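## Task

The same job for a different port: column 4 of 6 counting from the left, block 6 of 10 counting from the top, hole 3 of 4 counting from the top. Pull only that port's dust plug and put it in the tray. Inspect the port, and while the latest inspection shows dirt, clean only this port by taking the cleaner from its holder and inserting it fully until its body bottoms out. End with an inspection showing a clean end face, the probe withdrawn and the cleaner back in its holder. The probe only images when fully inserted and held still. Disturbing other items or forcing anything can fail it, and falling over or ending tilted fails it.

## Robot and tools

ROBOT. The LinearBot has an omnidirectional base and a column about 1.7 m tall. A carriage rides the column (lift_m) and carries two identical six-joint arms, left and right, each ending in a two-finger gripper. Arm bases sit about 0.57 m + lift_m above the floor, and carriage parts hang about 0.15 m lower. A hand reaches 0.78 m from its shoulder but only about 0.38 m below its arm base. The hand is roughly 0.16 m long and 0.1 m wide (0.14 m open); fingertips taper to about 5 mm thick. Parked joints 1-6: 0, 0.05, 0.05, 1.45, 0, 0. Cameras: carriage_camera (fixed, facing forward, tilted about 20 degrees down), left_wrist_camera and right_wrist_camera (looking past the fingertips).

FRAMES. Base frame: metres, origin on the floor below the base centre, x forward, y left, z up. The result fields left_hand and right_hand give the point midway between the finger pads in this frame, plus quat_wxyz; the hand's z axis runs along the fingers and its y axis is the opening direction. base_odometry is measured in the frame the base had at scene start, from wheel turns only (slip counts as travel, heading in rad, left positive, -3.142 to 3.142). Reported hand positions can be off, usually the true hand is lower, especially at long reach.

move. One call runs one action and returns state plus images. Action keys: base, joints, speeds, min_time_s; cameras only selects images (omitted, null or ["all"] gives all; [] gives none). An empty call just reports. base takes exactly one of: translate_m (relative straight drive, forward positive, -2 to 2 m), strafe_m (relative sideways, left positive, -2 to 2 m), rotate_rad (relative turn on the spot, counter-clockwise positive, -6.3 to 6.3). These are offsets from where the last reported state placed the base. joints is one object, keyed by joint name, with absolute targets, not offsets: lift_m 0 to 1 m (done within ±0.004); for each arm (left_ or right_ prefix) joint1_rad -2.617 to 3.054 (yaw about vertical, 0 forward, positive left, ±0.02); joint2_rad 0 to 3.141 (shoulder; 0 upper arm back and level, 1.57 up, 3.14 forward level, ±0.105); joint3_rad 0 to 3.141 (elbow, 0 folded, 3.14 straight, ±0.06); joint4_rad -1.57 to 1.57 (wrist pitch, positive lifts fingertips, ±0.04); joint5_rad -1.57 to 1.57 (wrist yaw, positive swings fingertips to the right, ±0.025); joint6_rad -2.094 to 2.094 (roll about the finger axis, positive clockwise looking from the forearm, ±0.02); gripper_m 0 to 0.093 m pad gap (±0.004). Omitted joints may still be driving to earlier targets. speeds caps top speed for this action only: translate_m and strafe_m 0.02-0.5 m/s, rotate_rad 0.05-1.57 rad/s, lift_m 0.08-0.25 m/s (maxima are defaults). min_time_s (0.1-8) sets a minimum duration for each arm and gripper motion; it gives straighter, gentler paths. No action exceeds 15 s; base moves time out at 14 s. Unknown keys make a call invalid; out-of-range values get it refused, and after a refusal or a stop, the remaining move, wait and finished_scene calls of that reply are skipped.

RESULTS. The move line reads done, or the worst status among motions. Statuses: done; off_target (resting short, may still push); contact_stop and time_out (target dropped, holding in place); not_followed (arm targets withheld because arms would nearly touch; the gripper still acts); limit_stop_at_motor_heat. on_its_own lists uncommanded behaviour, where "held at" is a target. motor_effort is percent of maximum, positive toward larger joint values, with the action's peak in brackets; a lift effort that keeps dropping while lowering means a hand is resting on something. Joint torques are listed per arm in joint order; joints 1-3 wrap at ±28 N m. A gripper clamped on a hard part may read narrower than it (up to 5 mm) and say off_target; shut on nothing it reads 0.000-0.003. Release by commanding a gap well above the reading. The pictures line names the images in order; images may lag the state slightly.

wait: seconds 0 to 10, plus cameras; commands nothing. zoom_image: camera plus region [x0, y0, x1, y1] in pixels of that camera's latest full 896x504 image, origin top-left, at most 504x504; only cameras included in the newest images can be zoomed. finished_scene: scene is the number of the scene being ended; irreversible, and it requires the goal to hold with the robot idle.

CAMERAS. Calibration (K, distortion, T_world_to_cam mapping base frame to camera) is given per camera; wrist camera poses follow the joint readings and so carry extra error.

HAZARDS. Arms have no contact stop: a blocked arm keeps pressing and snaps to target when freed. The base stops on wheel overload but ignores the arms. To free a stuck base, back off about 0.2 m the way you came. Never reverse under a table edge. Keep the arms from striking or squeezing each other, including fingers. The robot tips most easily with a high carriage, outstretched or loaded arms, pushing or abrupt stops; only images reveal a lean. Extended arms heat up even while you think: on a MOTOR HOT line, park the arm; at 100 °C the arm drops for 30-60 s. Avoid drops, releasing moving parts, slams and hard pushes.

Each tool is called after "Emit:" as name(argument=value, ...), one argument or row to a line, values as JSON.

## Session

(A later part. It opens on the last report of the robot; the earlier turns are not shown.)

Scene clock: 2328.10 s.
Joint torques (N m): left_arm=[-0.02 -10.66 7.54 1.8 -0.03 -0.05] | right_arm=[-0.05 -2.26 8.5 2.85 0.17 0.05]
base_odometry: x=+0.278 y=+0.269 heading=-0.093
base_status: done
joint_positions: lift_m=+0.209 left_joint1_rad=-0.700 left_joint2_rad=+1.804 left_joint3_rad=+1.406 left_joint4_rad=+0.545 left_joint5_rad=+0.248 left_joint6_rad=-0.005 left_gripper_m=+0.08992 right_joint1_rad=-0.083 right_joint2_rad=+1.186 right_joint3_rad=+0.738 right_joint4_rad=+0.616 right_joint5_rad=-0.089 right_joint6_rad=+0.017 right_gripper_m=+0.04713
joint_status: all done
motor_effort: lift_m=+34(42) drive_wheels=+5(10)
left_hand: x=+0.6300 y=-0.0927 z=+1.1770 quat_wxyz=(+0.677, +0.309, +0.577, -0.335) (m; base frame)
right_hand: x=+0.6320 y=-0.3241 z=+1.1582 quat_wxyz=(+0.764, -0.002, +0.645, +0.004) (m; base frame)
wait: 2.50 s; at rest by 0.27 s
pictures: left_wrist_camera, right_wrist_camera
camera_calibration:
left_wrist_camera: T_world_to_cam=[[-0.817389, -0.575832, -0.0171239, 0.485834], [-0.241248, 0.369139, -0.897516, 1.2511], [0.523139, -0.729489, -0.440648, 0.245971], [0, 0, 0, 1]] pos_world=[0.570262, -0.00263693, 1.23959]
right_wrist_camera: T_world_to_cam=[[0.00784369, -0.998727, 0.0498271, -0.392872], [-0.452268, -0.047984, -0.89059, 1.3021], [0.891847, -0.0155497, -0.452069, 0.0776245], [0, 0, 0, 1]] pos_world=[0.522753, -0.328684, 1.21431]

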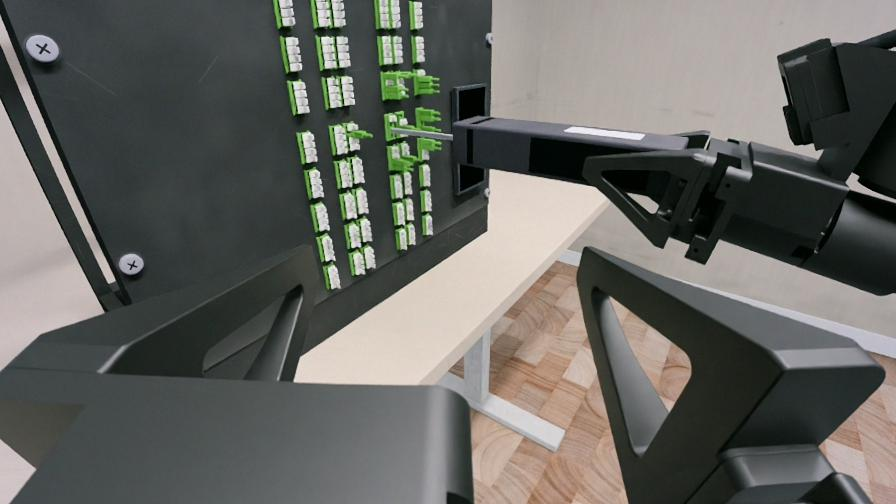

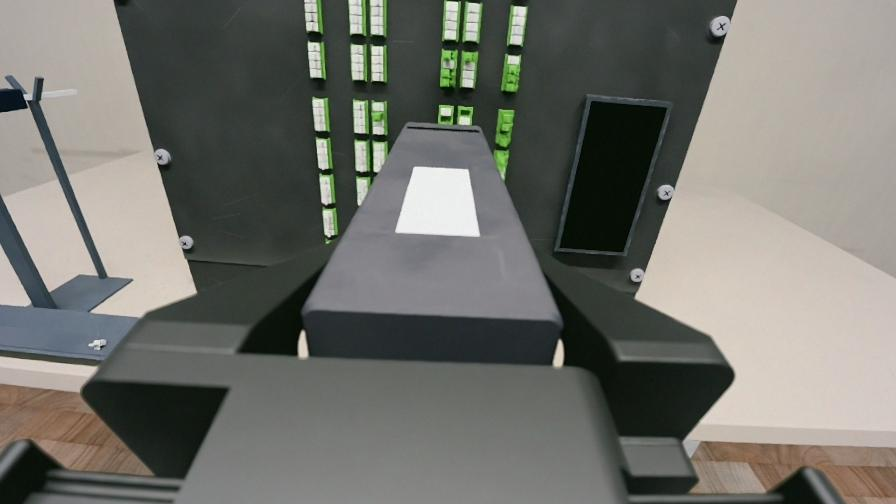

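Emit:
move(
  joints={"right_joint5_rad":-0.05},
  min_time_s=2,
  cameras=["left_wrist_camera","right_wrist_camera"],
)

Emit:
zoom_image(
  camera="right_wrist_camera",
  region=[390, 60, 530, 140],
)

Scene clock: 2336.70 s.
Joint torques (N m): left_arm=[0.1 -10.78 7.47 1.81 -0.03 0.02] | right_arm=[-0.06 -2.26 8.51 2.85 0.36 0.05]
move: off_target
base_odometry: x=+0.278 y=+0.269 heading=-0.093
base_status: not commanded
joint_positions: lift_m=+0.209 left_joint1_rad=-0.700 left_joint2_rad=+1.804 left_joint3_rad=+1.406 left_joint4_rad=+0.545 left_joint5_rad=+0.248 left_joint6_rad=-0.005 left_gripper_m=+0.08992 right_joint1_rad=-0.083 right_joint2_rad=+1.186 right_joint3_rad=+0.738 right_joint4_rad=+0.616 right_joint5_rad=-0.086 right_joint6_rad=+0.017 right_gripper_m=+0.04713
joint_status: right_joint5_rad off_target (ended at -0.086, target -0.050)
motor_effort: lift_m=+34(34) drive_wheels=+5(5)
left_hand: x=+0.6300 y=-0.0927 z=+1.1770 quat_wxyz=(+0.677, +0.309, +0.577, -0.335) (m; base frame)
right_hand: x=+0.6320 y=-0.3246 z=+1.1583 quat_wxyz=(+0.764, -0.001, +0.645, +0.003) (m; base frame)
pictures: left_wrist_camera, right_wrist_camera
camera_calibration:
left_wrist_camera: T_world_to_cam=[[-0.817389, -0.575832, -0.0171239, 0.485834], [-0.241248, 0.369139, -0.897516, 1.2511], [0.523139, -0.729489, -0.440648, 0.245971], [0, 0, 0, 1]] pos_world=[0.570262, -0.00263693, 1.23959]
right_wrist_camera: T_world_to_cam=[[0.00524452, -0.998767, 0.0493612, -0.391158], [-0.452283, -0.0463936, -0.890667, 1.30271], [0.891859, -0.0176541, -0.451968, 0.0768075], [0, 0, 0, 1]] pos_world=[0.522745, -0.328882, 1.21431]

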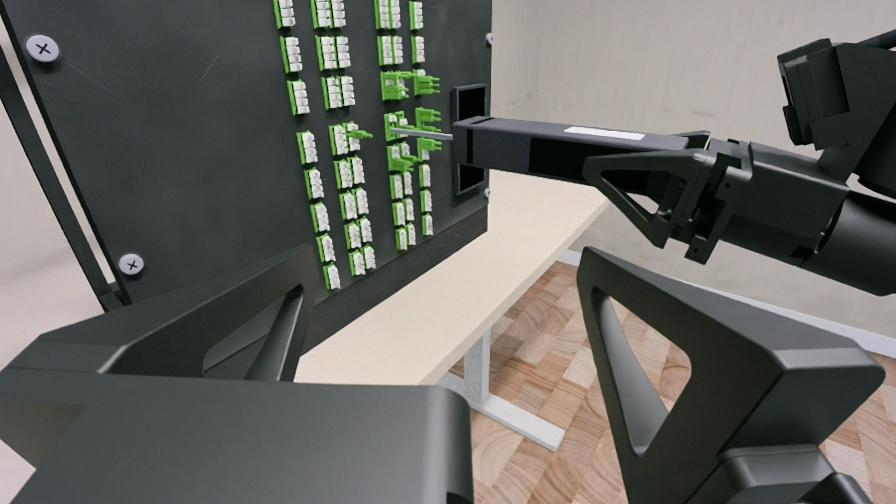

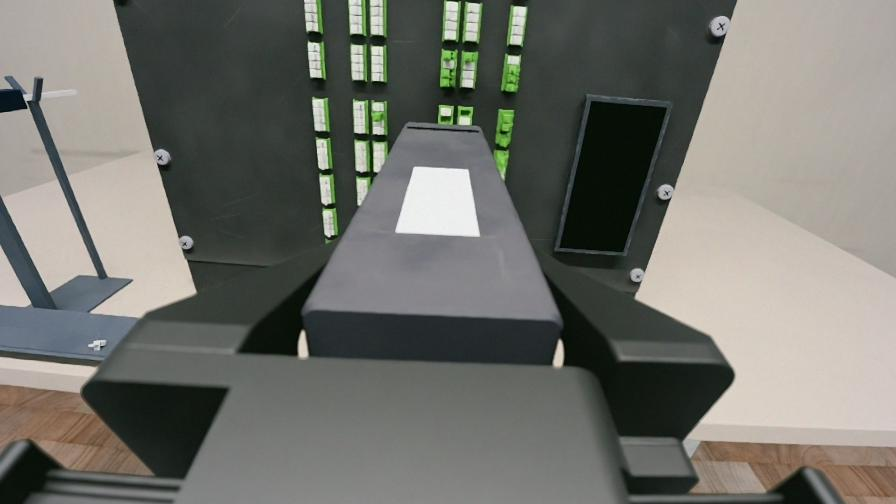

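Scaled by 3.600 from the camera's 896x504 image, which has a finer 1280x720 frame.

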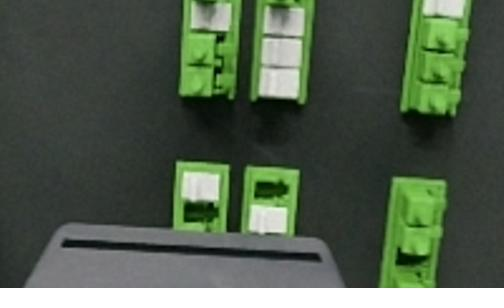

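Emit:
move(
  base={"translate_m":-0.007},
  speeds={"translate_m":0.02},
  joints={"right_joint5_rad":-0.07,"lift_m":0.2130},
  cameras=["left_wrist_camera","right_wrist_camera"],
)

Emit:
zoom_image(
  camera="right_wrist_camera",
  region=[425, 50, 485, 110],
)

Emit:
zoom_image(
  camera="left_wrist_camera",
  region=[360, 110, 460, 190],
)

Scene clock: 2344.57 s.
Joint torques (N m): left_arm=[0.2 -10.96 7.61 1.76 -0.02 0.02] | right_arm=[-0.06 -5.08 8.49 2.55 0.14 0.05]
move: done
base_odometry: x=+0.271 y=+0.270 heading=-0.093
base_status: done
joint_positions: lift_m=+0.213 left_joint1_rad=-0.700 left_joint2_rad=+1.804 left_joint3_rad=+1.406 left_joint4_rad=+0.549 left_joint5_rad=+0.248 left_joint6_rad=-0.005 left_gripper_m=+0.08992 right_joint1_rad=-0.083 right_joint2_rad=+1.216 right_joint3_rad=+0.738 right_joint4_rad=+0.645 right_joint5_rad=-0.086 right_joint6_rad=+0.017 right_gripper_m=+0.04713
joint_status: all done
motor_effort: lift_m=+34(41) drive_wheels=+2(7)
left_hand: x=+0.6299 y=-0.0926 z=+1.1819 quat_wxyz=(+0.678, +0.308, +0.576, -0.336) (m; base frame)
right_hand: x=+0.6378 y=-0.3251 z=+1.1571 quat_wxyz=(+0.763, -0.001, +0.646, +0.003) (m; base frame)
pictures: left_wrist_camera, right_wrist_camera
camera_calibration:
left_wrist_camera: T_world_to_cam=[[-0.817333, -0.575882, -0.0180834, 0.486999], [-0.2386, 0.366872, -0.899153, 1.25547], [0.52444, -0.730592, -0.437261, 0.243376], [0, 0, 0, 1]] pos_world=[0.569959, -0.00233416, 1.24409]
right_wrist_camera: T_world_to_cam=[[0.00535678, -0.998778, 0.0491221, -0.391416], [-0.45439, -0.0461898, -0.889605, 1.30449], [0.890787, -0.0175552, -0.454082, 0.0742107], [0, 0, 0, 1]] pos_world=[0.528738, -0.329381, 1.21341]

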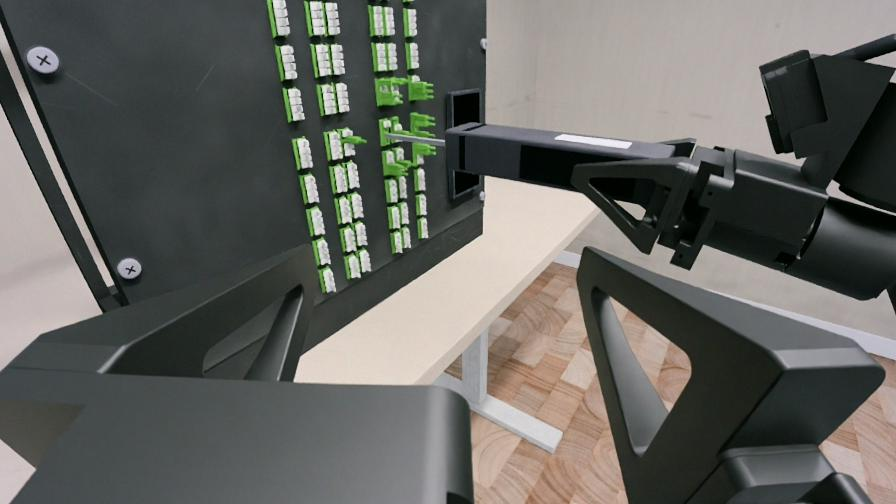

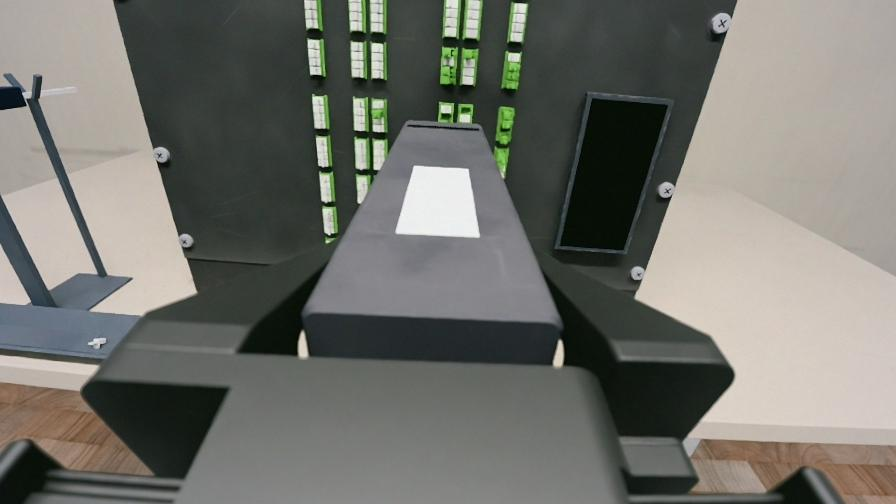

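Scaled by 8.400 from the camera's 896x504 image, which has a finer 1280x720 frame.

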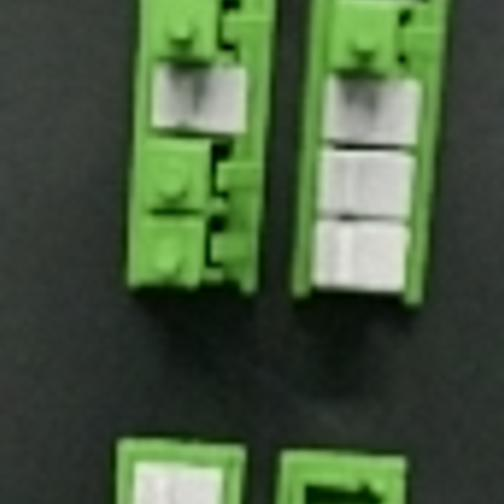

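Scaled by 5.040 from the camera's 896x504 image, which has a finer 1280x720 frame.

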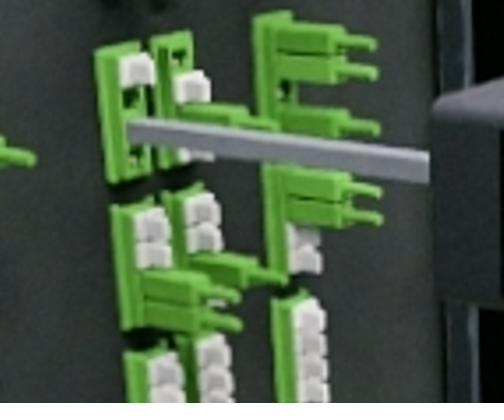

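Emit:
move(
  base={"translate_m":-0.0015},
  speeds={"translate_m":0.02},
  cameras=[],
)

Emit:
move(
  joints={"right_gripper_m":0.0525},
  min_time_s=3,
  cameras=["right_wrist_camera","left_wrist_camera"],
)

Emit:
zoom_image(
  camera="left_wrist_camera",
  region=[360, 110, 460, 190],
)

Scene clock: 2354.20 s.
Joint torques (N m): left_arm=[0.2 -11.04 7.43 1.78 0.03 0.01] | right_arm=[-0.05 -5.48 8.35 2.52 0.15 0.05]
move: done
base_odometry: x=+0.269 y=+0.270 heading=-0.092
base_status: done
joint_positions: lift_m=+0.213 left_joint1_rad=-0.700 left_joint2_rad=+1.804 left_joint3_rad=+1.406 left_joint4_rad=+0.548 left_joint5_rad=+0.248 left_joint6_rad=-0.005 left_gripper_m=+0.08992 right_joint1_rad=-0.083 right_joint2_rad=+1.222 right_joint3_rad=+0.740 right_joint4_rad=+0.648 right_joint5_rad=-0.084 right_joint6_rad=+0.017 right_gripper_m=+0.04713
joint_status: not commanded
motor_effort: lift_m=+34(34) drive_wheels=-2(5)
left_hand: x=+0.6297 y=-0.0928 z=+1.1817 quat_wxyz=(+0.678, +0.309, +0.576, -0.336) (m; base frame)
right_hand: x=+0.6390 y=-0.3254 z=+1.1567 quat_wxyz=(+0.763, +0.000, +0.646, +0.002) (m; base frame)
pictures: none
No camera images: "cameras" was empty.

Scene clock: 2357.50 s.
Joint torques (N m): left_arm=[0.31 -10.89 7.51 1.77 -0.02 -0.03] | right_arm=[-0.06 -5.59 8.34 2.37 0.09 0.05]
move: done
base_odometry: x=+0.269 y=+0.270 heading=-0.092
base_status: not commanded
joint_positions: lift_m=+0.213 left_joint1_rad=-0.700 left_joint2_rad=+1.804 left_joint3_rad=+1.406 left_joint4_rad=+0.548 left_joint5_rad=+0.248 left_joint6_rad=-0.005 left_gripper_m=+0.08992 right_joint1_rad=-0.083 right_joint2_rad=+1.222 right_joint3_rad=+0.740 right_joint4_rad=+0.660 right_joint5_rad=-0.079 right_joint6_rad=+0.017 right_gripper_m=+0.05240
joint_status: all done
motor_effort: lift_m=+34(34) drive_wheels=-2(2)
left_hand: x=+0.6297 y=-0.0928 z=+1.1817 quat_wxyz=(+0.678, +0.309, +0.576, -0.336) (m; base frame)
right_hand: x=+0.6386 y=-0.3264 z=+1.1595 quat_wxyz=(+0.767, +0.002, +0.642, +0.000) (m; base frame)
pictures: left_wrist_camera, right_wrist_camera
camera_calibration:
left_wrist_camera: T_world_to_cam=[[-0.817588, -0.575527, -0.0178336, 0.486637], [-0.239031, 0.367417, -0.898815, 1.25526], [0.523845, -0.730598, -0.437965, 0.24445], [0, 0, 0, 1]] pos_world=[0.569861, -0.00253646, 1.24399]
right_wrist_camera: T_world_to_cam=[[-0.0023121, -0.998805, 0.048821, -0.387558], [-0.444372, -0.0427098, -0.894824, 1.30772], [0.895839, -0.0237636, -0.443742, 0.0574589], [0, 0, 0, 1]] pos_world=[0.528746, -0.329877, 1.2146]

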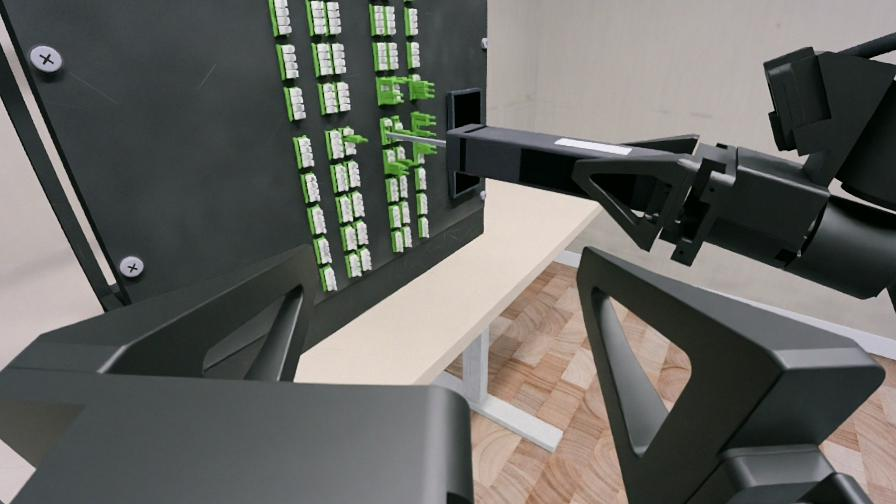

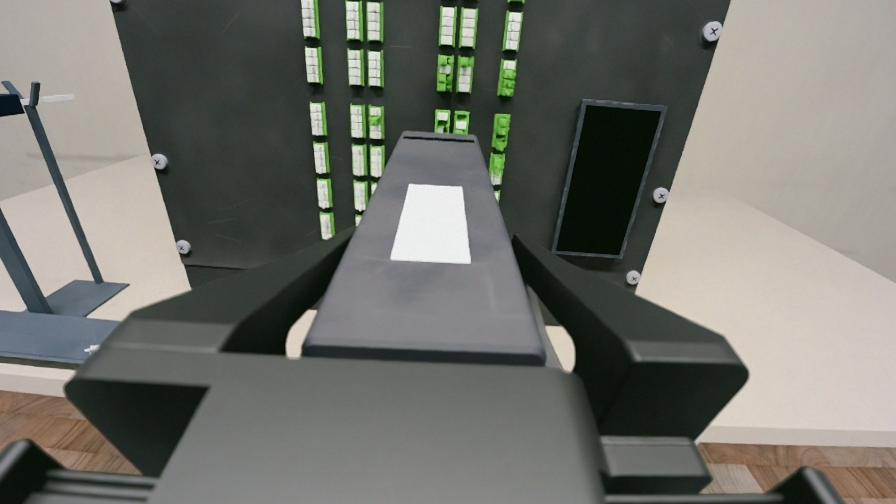

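Scaled by 5.040 from the camera's 896x504 image, which has a finer 1280x720 frame.

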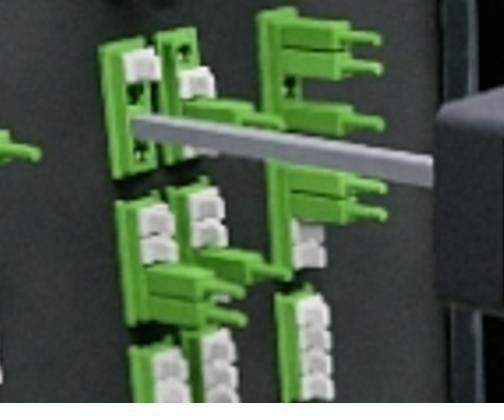

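Emit:
move(
  joints={"right_joint4_rad":0.62,"lift_m":0.225},
  min_time_s=0.3,
  cameras=["right_wrist_camera"],
)

Emit:
move(
  joints={"right_joint4_rad":0.58,"lift_m":0.234},
  min_time_s=0.3,
  cameras=["right_wrist_camera","left_wrist_camera"],
)

Scene clock: 2361.87 s.
Joint torques (N m): left_arm=[0.03 -10.96 7.58 1.72 -0.02 0.04] | right_arm=[-0.06 -5.11 8.12 2.14 0.08 0.05]
move: done
base_odometry: x=+0.269 y=+0.270 heading=-0.092
base_status: not commanded
joint_positions: lift_m=+0.225 left_joint1_rad=-0.700 left_joint2_rad=+1.803 left_joint3_rad=+1.406 left_joint4_rad=+0.550 left_joint5_rad=+0.248 left_joint6_rad=-0.005 left_gripper_m=+0.08992 right_joint1_rad=-0.083 right_joint2_rad=+1.217 right_joint3_rad=+0.742 right_joint4_rad=+0.622 right_joint5_rad=-0.078 right_joint6_rad=+0.017 right_gripper_m=+0.05240
joint_status: all done
motor_effort: lift_m=+32(43) drive_wheels=+3(3)
left_hand: x=+0.6295 y=-0.0926 z=+1.1946 quat_wxyz=(+0.679, +0.308, +0.575, -0.336) (m; base frame)
right_hand: x=+0.6390 y=-0.3265 z=+1.1653 quat_wxyz=(+0.757, +0.003, +0.654, +0.001) (m; base frame)
pictures: right_wrist_camera
camera_calibration:
right_wrist_camera: T_world_to_cam=[[-0.00127103, -0.998927, 0.046292, -0.385689], [-0.472058, -0.0402101, -0.88065, 1.31503], [0.881566, -0.0229718, -0.471501, 0.101319], [0, 0, 0, 1]] pos_world=[0.530961, -0.33007, 1.22371]

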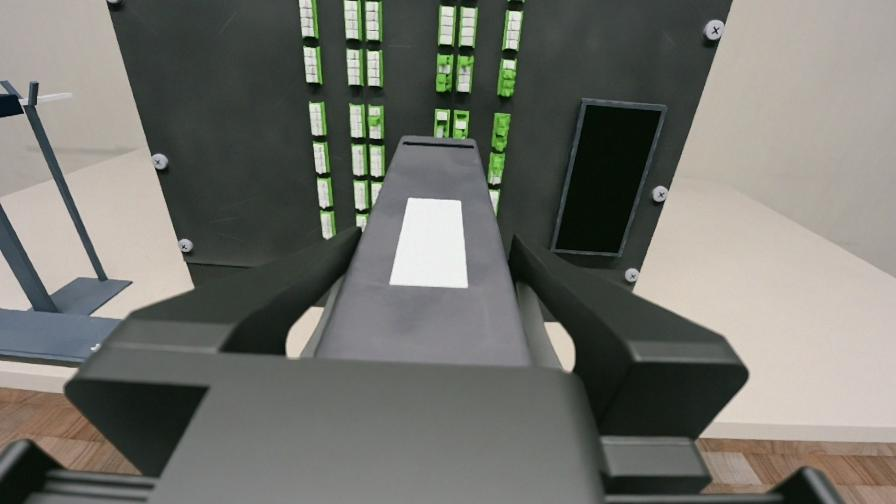

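Scene clock: 2362.53 s.
Joint torques (N m): left_arm=[0.09 -10.65 7.53 1.73 -0.02 0.02] | right_arm=[-0.06 -5.08 8.1 2.13 0.08 0.05]
move: done
base_odometry: x=+0.269 y=+0.270 heading=-0.092
base_status: not commanded
joint_positions: lift_m=+0.234 left_joint1_rad=-0.700 left_joint2_rad=+1.803 left_joint3_rad=+1.406 left_joint4_rad=+0.551 left_joint5_rad=+0.248 left_joint6_rad=-0.005 left_gripper_m=+0.08992 right_joint1_rad=-0.083 right_joint2_rad=+1.216 right_joint3_rad=+0.744 right_joint4_rad=+0.582 right_joint5_rad=-0.078 right_joint6_rad=+0.017 right_gripper_m=+0.05240
joint_status: all done
motor_effort: lift_m=+32(41) drive_wheels=+3(3)
left_hand: x=+0.6295 y=-0.0926 z=+1.2041 quat_wxyz=(+0.680, +0.308, +0.575, -0.336) (m; base frame)
right_hand: x=+0.6401 y=-0.3266 z=+1.1657 quat_wxyz=(+0.745, +0.004, +0.668, +0.002) (m; base frame)
pictures: left_wrist_camera, right_wrist_camera
camera_calibration:
left_wrist_camera: T_world_to_cam=[[-0.817543, -0.575557, -0.0189223, 0.488284], [-0.236103, 0.364978, -0.900581, 1.27535], [0.525242, -0.731796, -0.434276, 0.249124], [0, 0, 0, 1]] pos_world=[0.569458, -0.00213361, 1.26599]
right_wrist_camera: T_world_to_cam=[[0.000019633, -0.999067, 0.0431944, -0.383111], [-0.504609, -0.0373017, -0.862542, 1.31657], [0.863348, -0.0217793, -0.504139, 0.150696], [0, 0, 0, 1]] pos_world=[0.534259, -0.330361, 1.22812]

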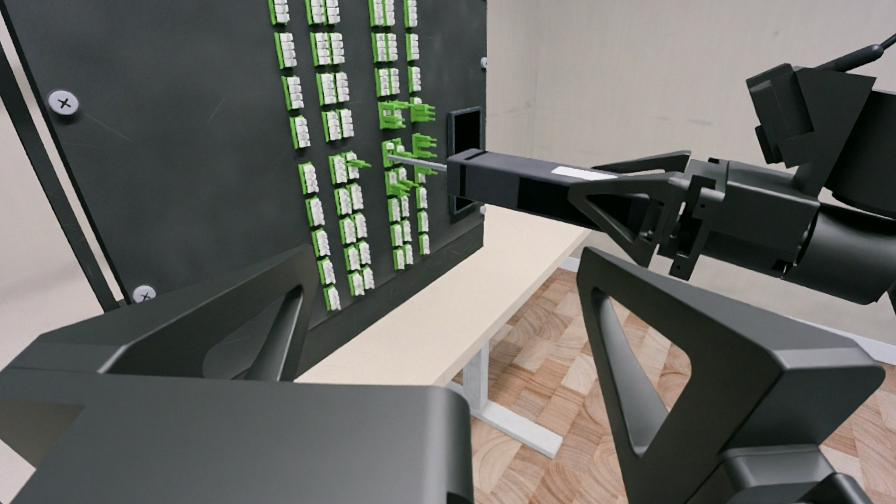

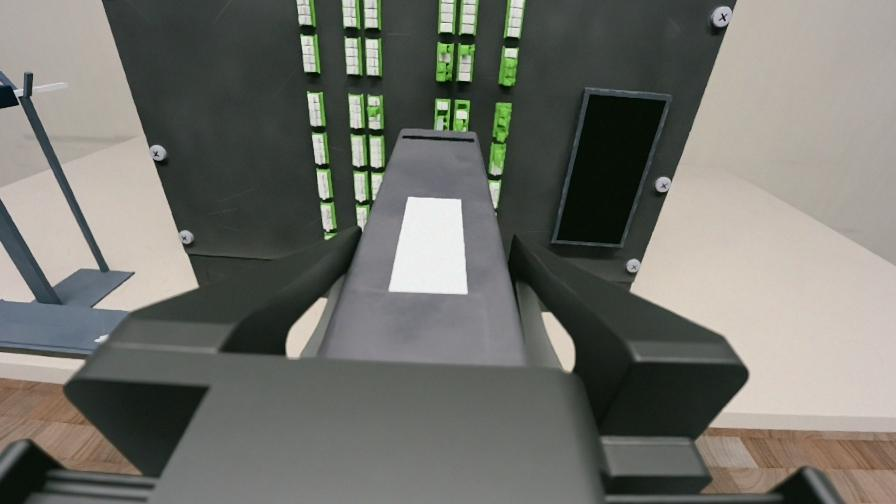

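Emit:
move(
  joints={"lift_m":0.226},
  cameras=["right_wrist_camera","left_wrist_camera"],
)

Emit:
zoom_image(
  camera="left_wrist_camera",
  region=[350, 100, 700, 300],
)

Scene clock: 2372.83 s.
Joint torques (N m): left_arm=[0.06 -10.76 7.41 1.83 -0.05 -0.03] | right_arm=[-0.1 -5.09 8.03 2.26 0.07 0.05]
move: done
base_odometry: x=+0.269 y=+0.270 heading=-0.092
base_status: not commanded
joint_positions: lift_m=+0.226 left_joint1_rad=-0.700 left_joint2_rad=+1.804 left_joint3_rad=+1.406 left_joint4_rad=+0.546 left_joint5_rad=+0.248 left_joint6_rad=-0.005 left_gripper_m=+0.08992 right_joint1_rad=-0.083 right_joint2_rad=+1.216 right_joint3_rad=+0.744 right_joint4_rad=+0.570 right_joint5_rad=-0.078 right_joint6_rad=+0.017 right_gripper_m=+0.05240
joint_status: all done
motor_effort: lift_m=+35(37) drive_wheels=+3(4)
left_hand: x=+0.6298 y=-0.0928 z=+1.1942 quat_wxyz=(+0.678, +0.309, +0.577, -0.336) (m; base frame)
right_hand: x=+0.6403 y=-0.3267 z=+1.1549 quat_wxyz=(+0.741, +0.005, +0.672, +0.002) (m; base frame)
pictures: left_wrist_camera, right_wrist_camera
camera_calibration:
left_wrist_camera: T_world_to_cam=[[-0.81761, -0.57551, -0.0173574, 0.486384], [-0.24034, 0.368528, -0.898011, 1.2665], [0.523211, -0.730051, -0.439631, 0.252288], [0, 0, 0, 1]] pos_world=[0.570063, -0.00263778, 1.25669]
right_wrist_camera: T_world_to_cam=[[0.000511056, -0.999107, 0.0422479, -0.381917], [-0.514075, -0.0365004, -0.856968, 1.30732], [0.857745, -0.0212806, -0.513635, 0.159753], [0, 0, 0, 1]] pos_world=[0.53523, -0.330459, 1.21852]

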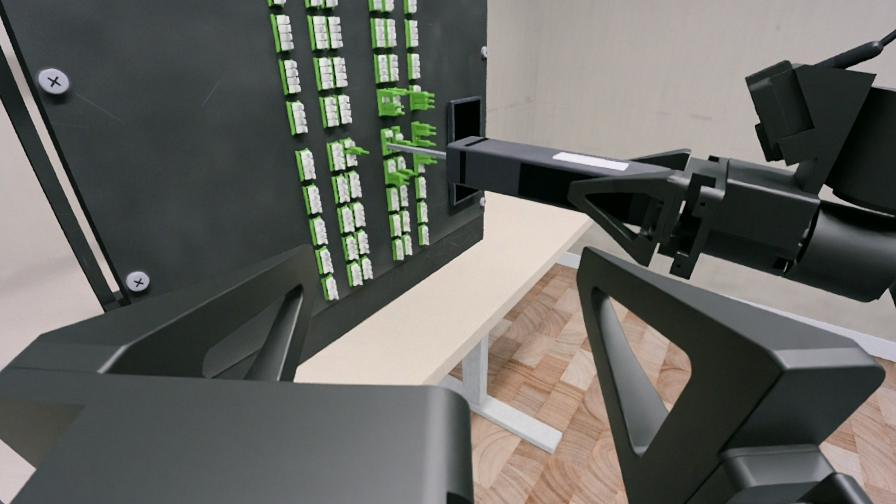

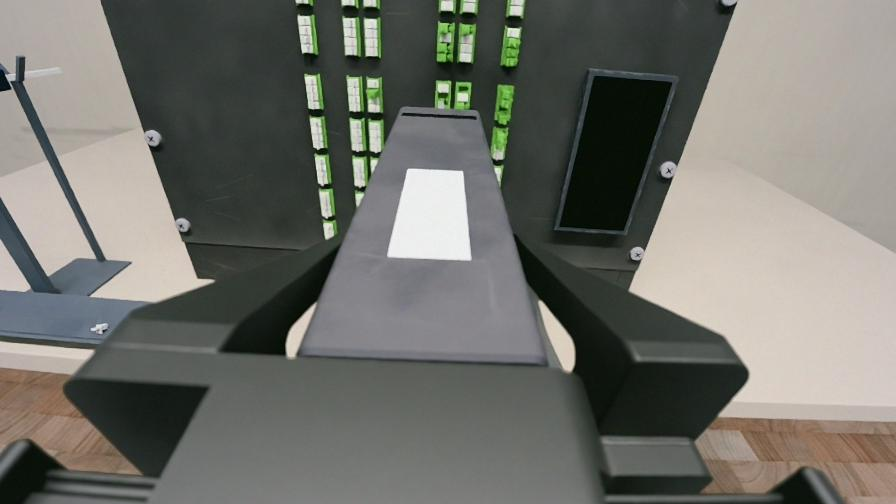

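Scaled by 1.440 from the camera's 896x504 image, which has a finer 1280x720 frame.

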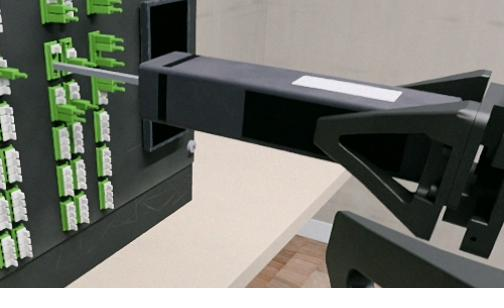

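Emit:
move(
  joints={"lift_m":0.230,"right_joint4_rad":0.555},
  cameras=["right_wrist_camera","left_wrist_camera"],
)

Emit:
zoom_image(
  camera="left_wrist_camera",
  region=[360, 110, 460, 190],
)

Scene clock: 2376.67 s.
Joint torques (N m): left_arm=[0.02 -10.95 7.43 1.73 -0.06 0.02] | right_arm=[-0.06 -5.05 8.08 2.18 0.07 0.05]
move: done
base_odometry: x=+0.269 y=+0.270 heading=-0.092
base_status: not commanded
joint_positions: lift_m=+0.230 left_joint1_rad=-0.700 left_joint2_rad=+1.804 left_joint3_rad=+1.406 left_joint4_rad=+0.550 left_joint5_rad=+0.248 left_joint6_rad=-0.005 left_gripper_m=+0.08992 right_joint1_rad=-0.083 right_joint2_rad=+1.215 right_joint3_rad=+0.744 right_joint4_rad=+0.555 right_joint5_rad=-0.078 right_joint6_rad=+0.017 right_gripper_m=+0.05240
joint_status: all done
motor_effort: lift_m=+33(44) drive_wheels=+3(3)
left_hand: x=+0.6297 y=-0.0927 z=+1.1992 quat_wxyz=(+0.679, +0.308, +0.576, -0.336) (m; base frame)
right_hand: x=+0.6406 y=-0.3267 z=+1.1557 quat_wxyz=(+0.736, +0.005, +0.677, +0.002) (m; base frame)
pictures: left_wrist_camera, right_wrist_camera
camera_calibration:
left_wrist_camera: T_world_to_cam=[[-0.817522, -0.575604, -0.0183455, 0.487529], [-0.237709, 0.366287, -0.899627, 1.27102], [0.524549, -0.731104, -0.436274, 0.24962], [0, 0, 0, 1]] pos_world=[0.56976, -0.00243484, 1.26129]
right_wrist_camera: T_world_to_cam=[[0.00110024, -0.999156, 0.0410709, -0.381003], [-0.52635, -0.0354999, -0.849526, 1.30764], [0.850267, -0.020683, -0.525945, 0.179124], [0, 0, 0, 1]] pos_world=[0.536391, -0.330556, 1.22073]

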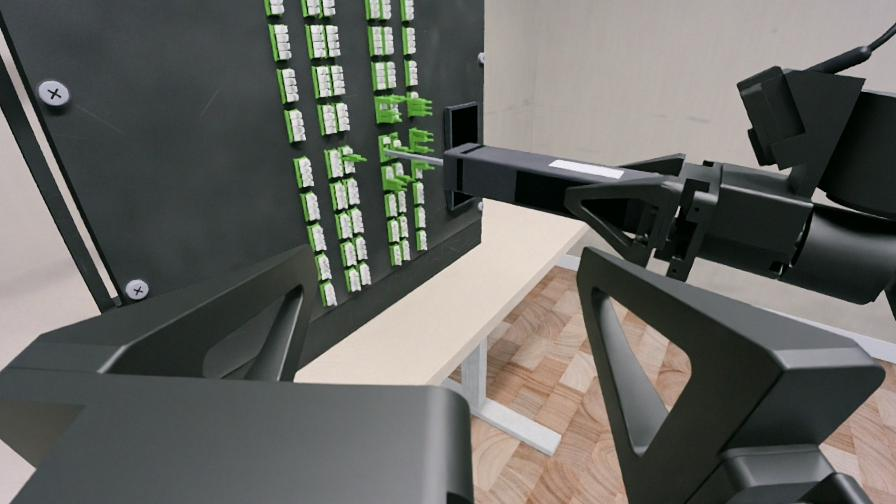

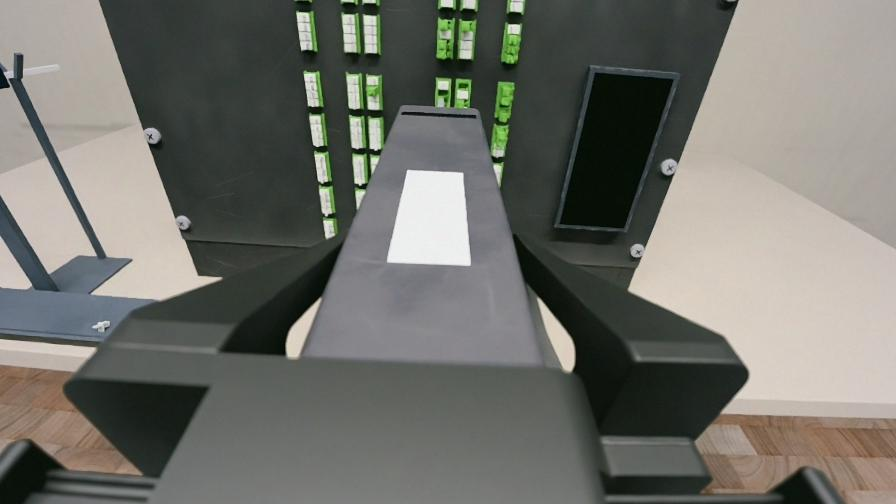

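Scaled by 5.040 from the camera's 896x504 image, which has a finer 1280x720 frame.

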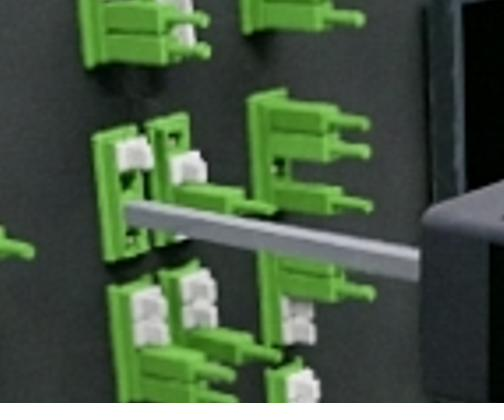

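Emit:
move(
  joints={"right_gripper_m":0.030},
  min_time_s=5,
  cameras=["right_wrist_camera"],
)

Emit:
move(
  joints={"right_joint4_rad":0.62},
  min_time_s=1,
  cameras=["right_wrist_camera","left_wrist_camera"],
)

Emit:
zoom_image(
  camera="left_wrist_camera",
  region=[360, 110, 460, 190],
)

Scene clock: 2386.97 s.
Joint torques (N m): left_arm=[0.14 -10.84 7.6 1.75 -0.03 0.01] | right_arm=[-0.05 -5.04 8.05 2.18 0.11 0.05]
move: off_target
base_odometry: x=+0.269 y=+0.270 heading=-0.092
base_status: not commanded
joint_positions: lift_m=+0.230 left_joint1_rad=-0.700 left_joint2_rad=+1.804 left_joint3_rad=+1.406 left_joint4_rad=+0.550 left_joint5_rad=+0.248 left_joint6_rad=-0.005 left_gripper_m=+0.08992 right_joint1_rad=-0.083 right_joint2_rad=+1.215 right_joint3_rad=+0.744 right_joint4_rad=+0.554 right_joint5_rad=-0.081 right_joint6_rad=+0.017 right_gripper_m=+0.04718
joint_status: right_gripper_m off_target (ended at +0.04720, target +0.03000)
motor_effort: lift_m=+33(33) drive_wheels=+3(3)
left_hand: x=+0.6297 y=-0.0927 z=+1.1992 quat_wxyz=(+0.679, +0.308, +0.576, -0.336) (m; base frame)
right_hand: x=+0.6406 y=-0.3262 z=+1.1554 quat_wxyz=(+0.736, +0.004, +0.677, +0.004) (m; base frame)
pictures: right_wrist_camera
camera_calibration:
right_wrist_camera: T_world_to_cam=[[0.00422157, -0.999139, 0.0412743, -0.38272], [-0.527264, -0.037295, -0.848883, 1.30673], [0.849691, -0.0181788, -0.526968, 0.18137], [0, 0, 0, 1]] pos_world=[0.536498, -0.330358, 1.22063]

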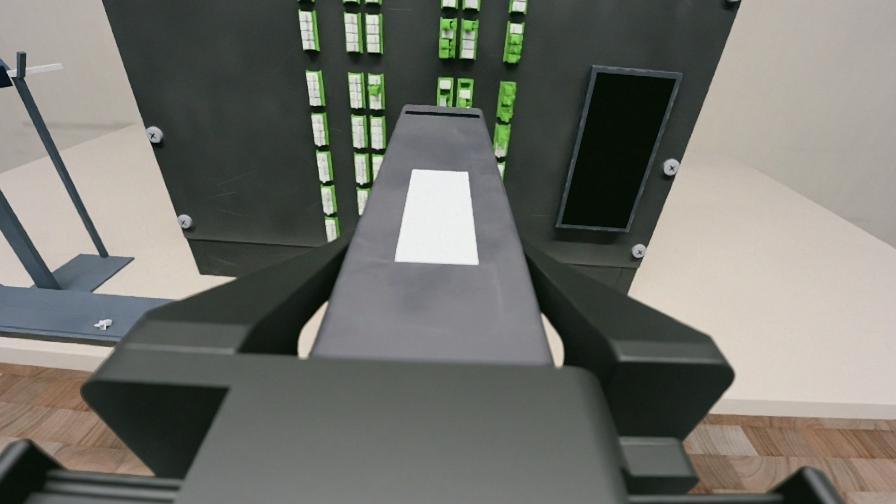

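Scene clock: 2388.27 s.
Joint torques (N m): left_arm=[0.03 -10.89 7.56 1.77 0.01 -0.02] | right_arm=[-0.06 -5.04 8.08 2.84 0.11 0.05]
move: off_target
base_odometry: x=+0.269 y=+0.270 heading=-0.092
base_status: not commanded
joint_positions: lift_m=+0.230 left_joint1_rad=-0.700 left_joint2_rad=+1.804 left_joint3_rad=+1.406 left_joint4_rad=+0.550 left_joint5_rad=+0.248 left_joint6_rad=-0.005 left_gripper_m=+0.08992 right_joint1_rad=-0.083 right_joint2_rad=+1.215 right_joint3_rad=+0.744 right_joint4_rad=+0.558 right_joint5_rad=-0.081 right_joint6_rad=+0.017 right_gripper_m=+0.04718
joint_status: right_joint4_rad off_target (ended at +0.558, target +0.620)
motor_effort: lift_m=+33(33) drive_wheels=+3(3)
left_hand: x=+0.6297 y=-0.0927 z=+1.1992 quat_wxyz=(+0.679, +0.308, +0.576, -0.336) (m; base frame)
right_hand: x=+0.6405 y=-0.3262 z=+1.1563 quat_wxyz=(+0.737, +0.004, +0.676, +0.003) (m; base frame)
pictures: left_wrist_camera, right_wrist_camera
camera_calibration:
left_wrist_camera: T_world_to_cam=[[-0.817522, -0.575604, -0.0183455, 0.487529], [-0.237709, 0.366287, -0.899627, 1.27102], [0.524549, -0.731104, -0.436274, 0.24962], [0, 0, 0, 1]] pos_world=[0.56976, -0.00243484, 1.26129]
right_wrist_camera: T_world_to_cam=[[0.00408611, -0.99913, 0.041512, -0.382954], [-0.524059, -0.0374947, -0.850856, 1.30762], [0.851672, -0.0182781, -0.523756, 0.176862], [0, 0, 0, 1]] pos_world=[0.536208, -0.330359, 1.22113]

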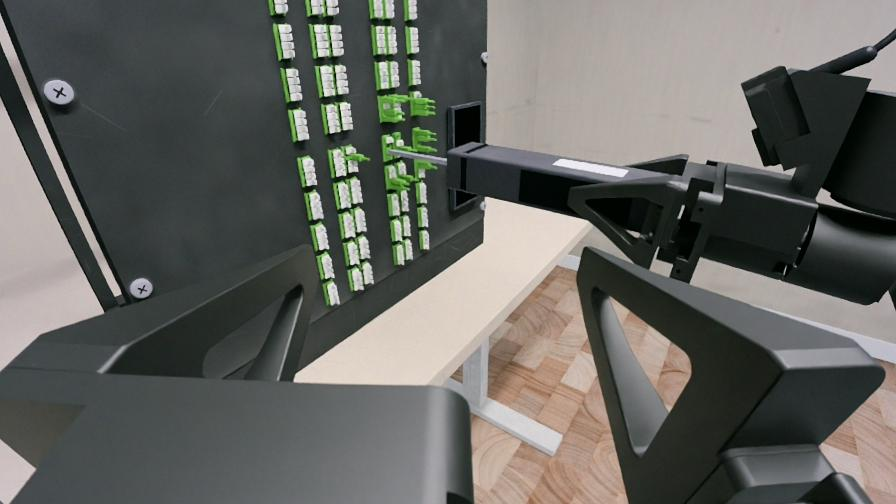

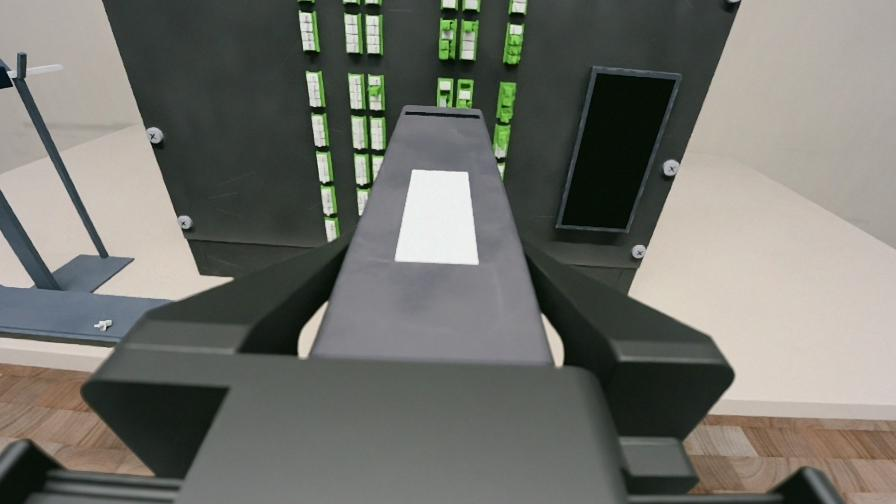

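Scaled by 5.040 from the camera's 896x504 image, which has a finer 1280x720 frame.

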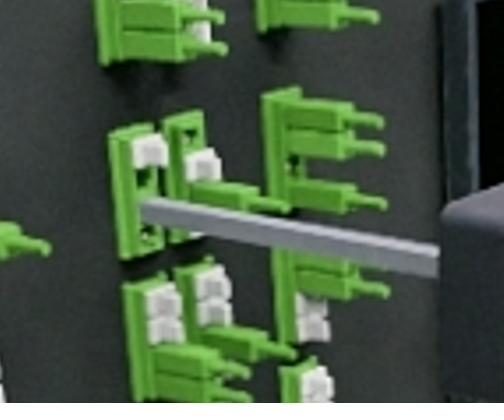

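Emit:
move(
  joints={"lift_m":0.233,"right_joint4_rad":0.605,"right_joint5_rad":-0.065},
  min_time_s=1,
  cameras=["left_wrist_camera"],
)

Emit:
zoom_image(
  camera="left_wrist_camera",
  region=[360, 110, 460, 190],
)

Emit:
move(
  base={"translate_m":0.002},
  speeds={"translate_m":0.02},
  cameras=["right_wrist_camera"],
)

Scene clock: 2394.00 s.
Joint torques (N m): left_arm=[-0.06 -10.86 7.43 1.75 -0.03 0.02] | right_arm=[-0.06 -5.04 8.06 2.75 0.16 0.05]
move: off_target
base_odometry: x=+0.269 y=+0.270 heading=-0.092
base_status: not commanded
joint_positions: lift_m=+0.233 left_joint1_rad=-0.700 left_joint2_rad=+1.804 left_joint3_rad=+1.406 left_joint4_rad=+0.550 left_joint5_rad=+0.248 left_joint6_rad=-0.005 left_gripper_m=+0.08992 right_joint1_rad=-0.083 right_joint2_rad=+1.215 right_joint3_rad=+0.744 right_joint4_rad=+0.552 right_joint5_rad=-0.081 right_joint6_rad=+0.017 right_gripper_m=+0.04717
joint_status: right_joint4_rad off_target (ended at +0.552, target +0.605); the others done
motor_effort: lift_m=+34(41) drive_wheels=+3(3)
left_hand: x=+0.6297 y=-0.0927 z=+1.2021 quat_wxyz=(+0.679, +0.308, +0.576, -0.336) (m; base frame)
right_hand: x=+0.6406 y=-0.3261 z=+1.1578 quat_wxyz=(+0.735, +0.004, +0.678, +0.004) (m; base frame)
pictures: left_wrist_camera
camera_calibration:
left_wrist_camera: T_world_to_cam=[[-0.81757, -0.57554, -0.0182523, 0.487492], [-0.237981, 0.366583, -0.899434, 1.27354], [0.524351, -0.731007, -0.436675, 0.251504], [0, 0, 0, 1]] pos_world=[0.56976, -0.00243547, 1.26419]

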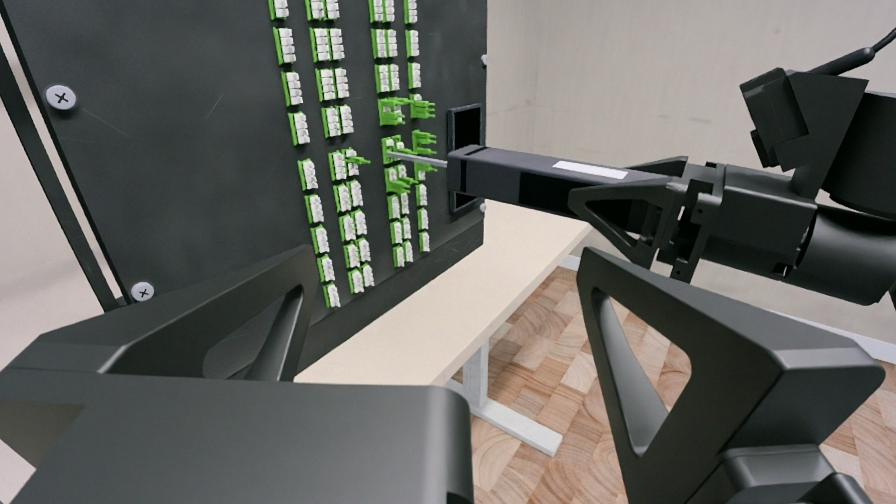

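Scaled by 5.040 from the camera's 896x504 image, which has a finer 1280x720 frame.

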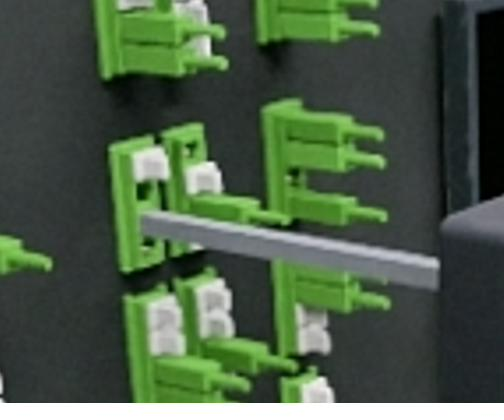

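Scene clock: 2394.50 s.
Joint torques (N m): left_arm=[0.12 -10.71 7.53 1.76 -0.01 0.02] | right_arm=[-0.05 -4.07 8.08 2.9 0.17 0.05]
move: done
base_odometry: x=+0.271 y=+0.270 heading=-0.092
base_status: done
joint_positions: lift_m=+0.233 left_joint1_rad=-0.700 left_joint2_rad=+1.804 left_joint3_rad=+1.406 left_joint4_rad=+0.549 left_joint5_rad=+0.248 left_joint6_rad=-0.005 left_gripper_m=+0.08992 right_joint1_rad=-0.083 right_joint2_rad=+1.205 right_joint3_rad=+0.744 right_joint4_rad=+0.538 right_joint5_rad=-0.081 right_joint6_rad=+0.017 right_gripper_m=+0.04717
joint_status: not commanded
motor_effort: lift_m=+34(34) drive_wheels=+3(8)
left_hand: x=+0.6297 y=-0.0928 z=+1.2019 quat_wxyz=(+0.678, +0.309, +0.576, -0.336) (m; base frame)
right_hand: x=+0.6388 y=-0.3261 z=+1.1586 quat_wxyz=(+0.734, +0.004, +0.679, +0.004) (m; base frame)
pictures: right_wrist_camera
camera_calibration:
right_wrist_camera: T_world_to_cam=[[0.00412003, -0.999161, 0.0407441, -0.382069], [-0.531758, -0.0366953, -0.846101, 1.30833], [0.846887, -0.01818, -0.531463, 0.191529], [0, 0, 0, 1]] pos_world=[0.535083, -0.330257, 1.22433]

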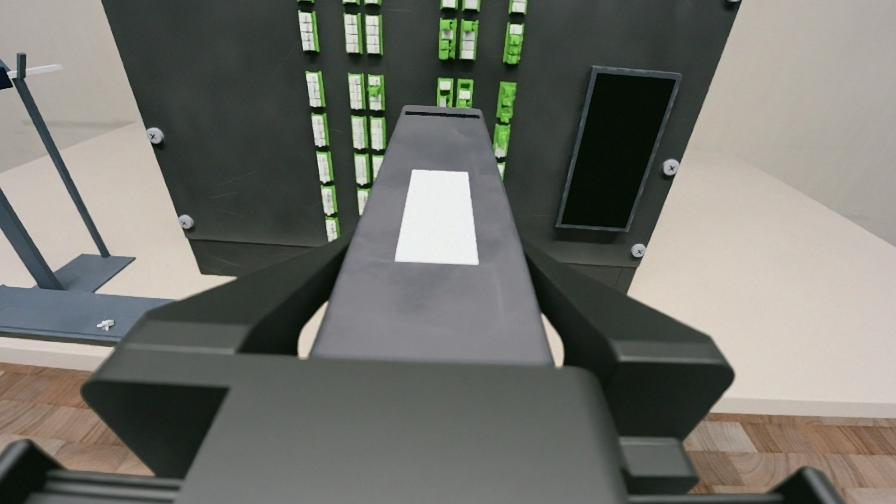

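Emit:
zoom_image(
  camera="right_wrist_camera",
  region=[100, 90, 260, 250],
)

Emit:
zoom_image(
  camera="right_wrist_camera",
  region=[580, 120, 740, 280],
)

Emit:
zoom_image(
  camera="right_wrist_camera",
  region=[300, 90, 580, 380],
)

Emit:
zoom_image(
  camera="right_wrist_camera",
  region=[660, 0, 820, 40],
)

Scaled by 3.150 from the camera's 896x504 image, which has a finer 1280x720 frame.

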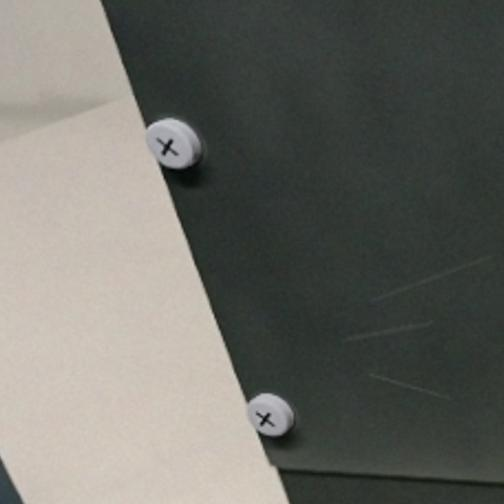

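Scaled by 3.150 from the camera's 896x504 image, which has a finer 1280x720 frame.

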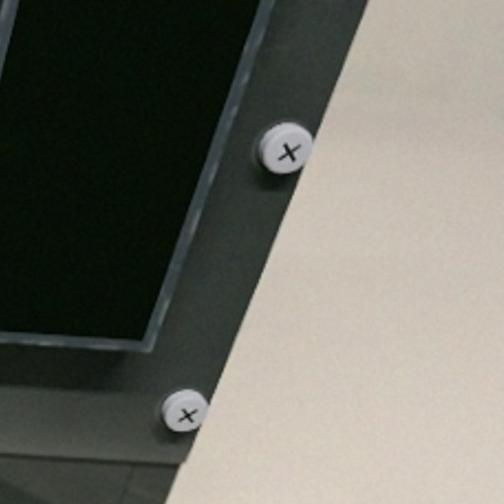

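Scaled by 1.738 from the camera's 896x504 image, which has a finer 1280x720 frame.

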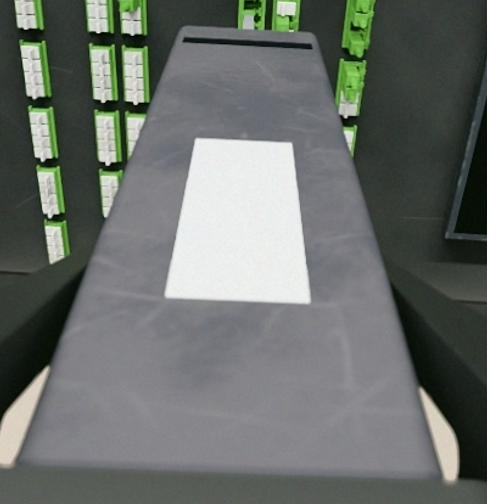

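Scaled by 3.150 from the camera's 896x504 image, which has a finer 1280x720 frame.

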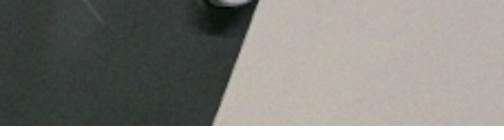

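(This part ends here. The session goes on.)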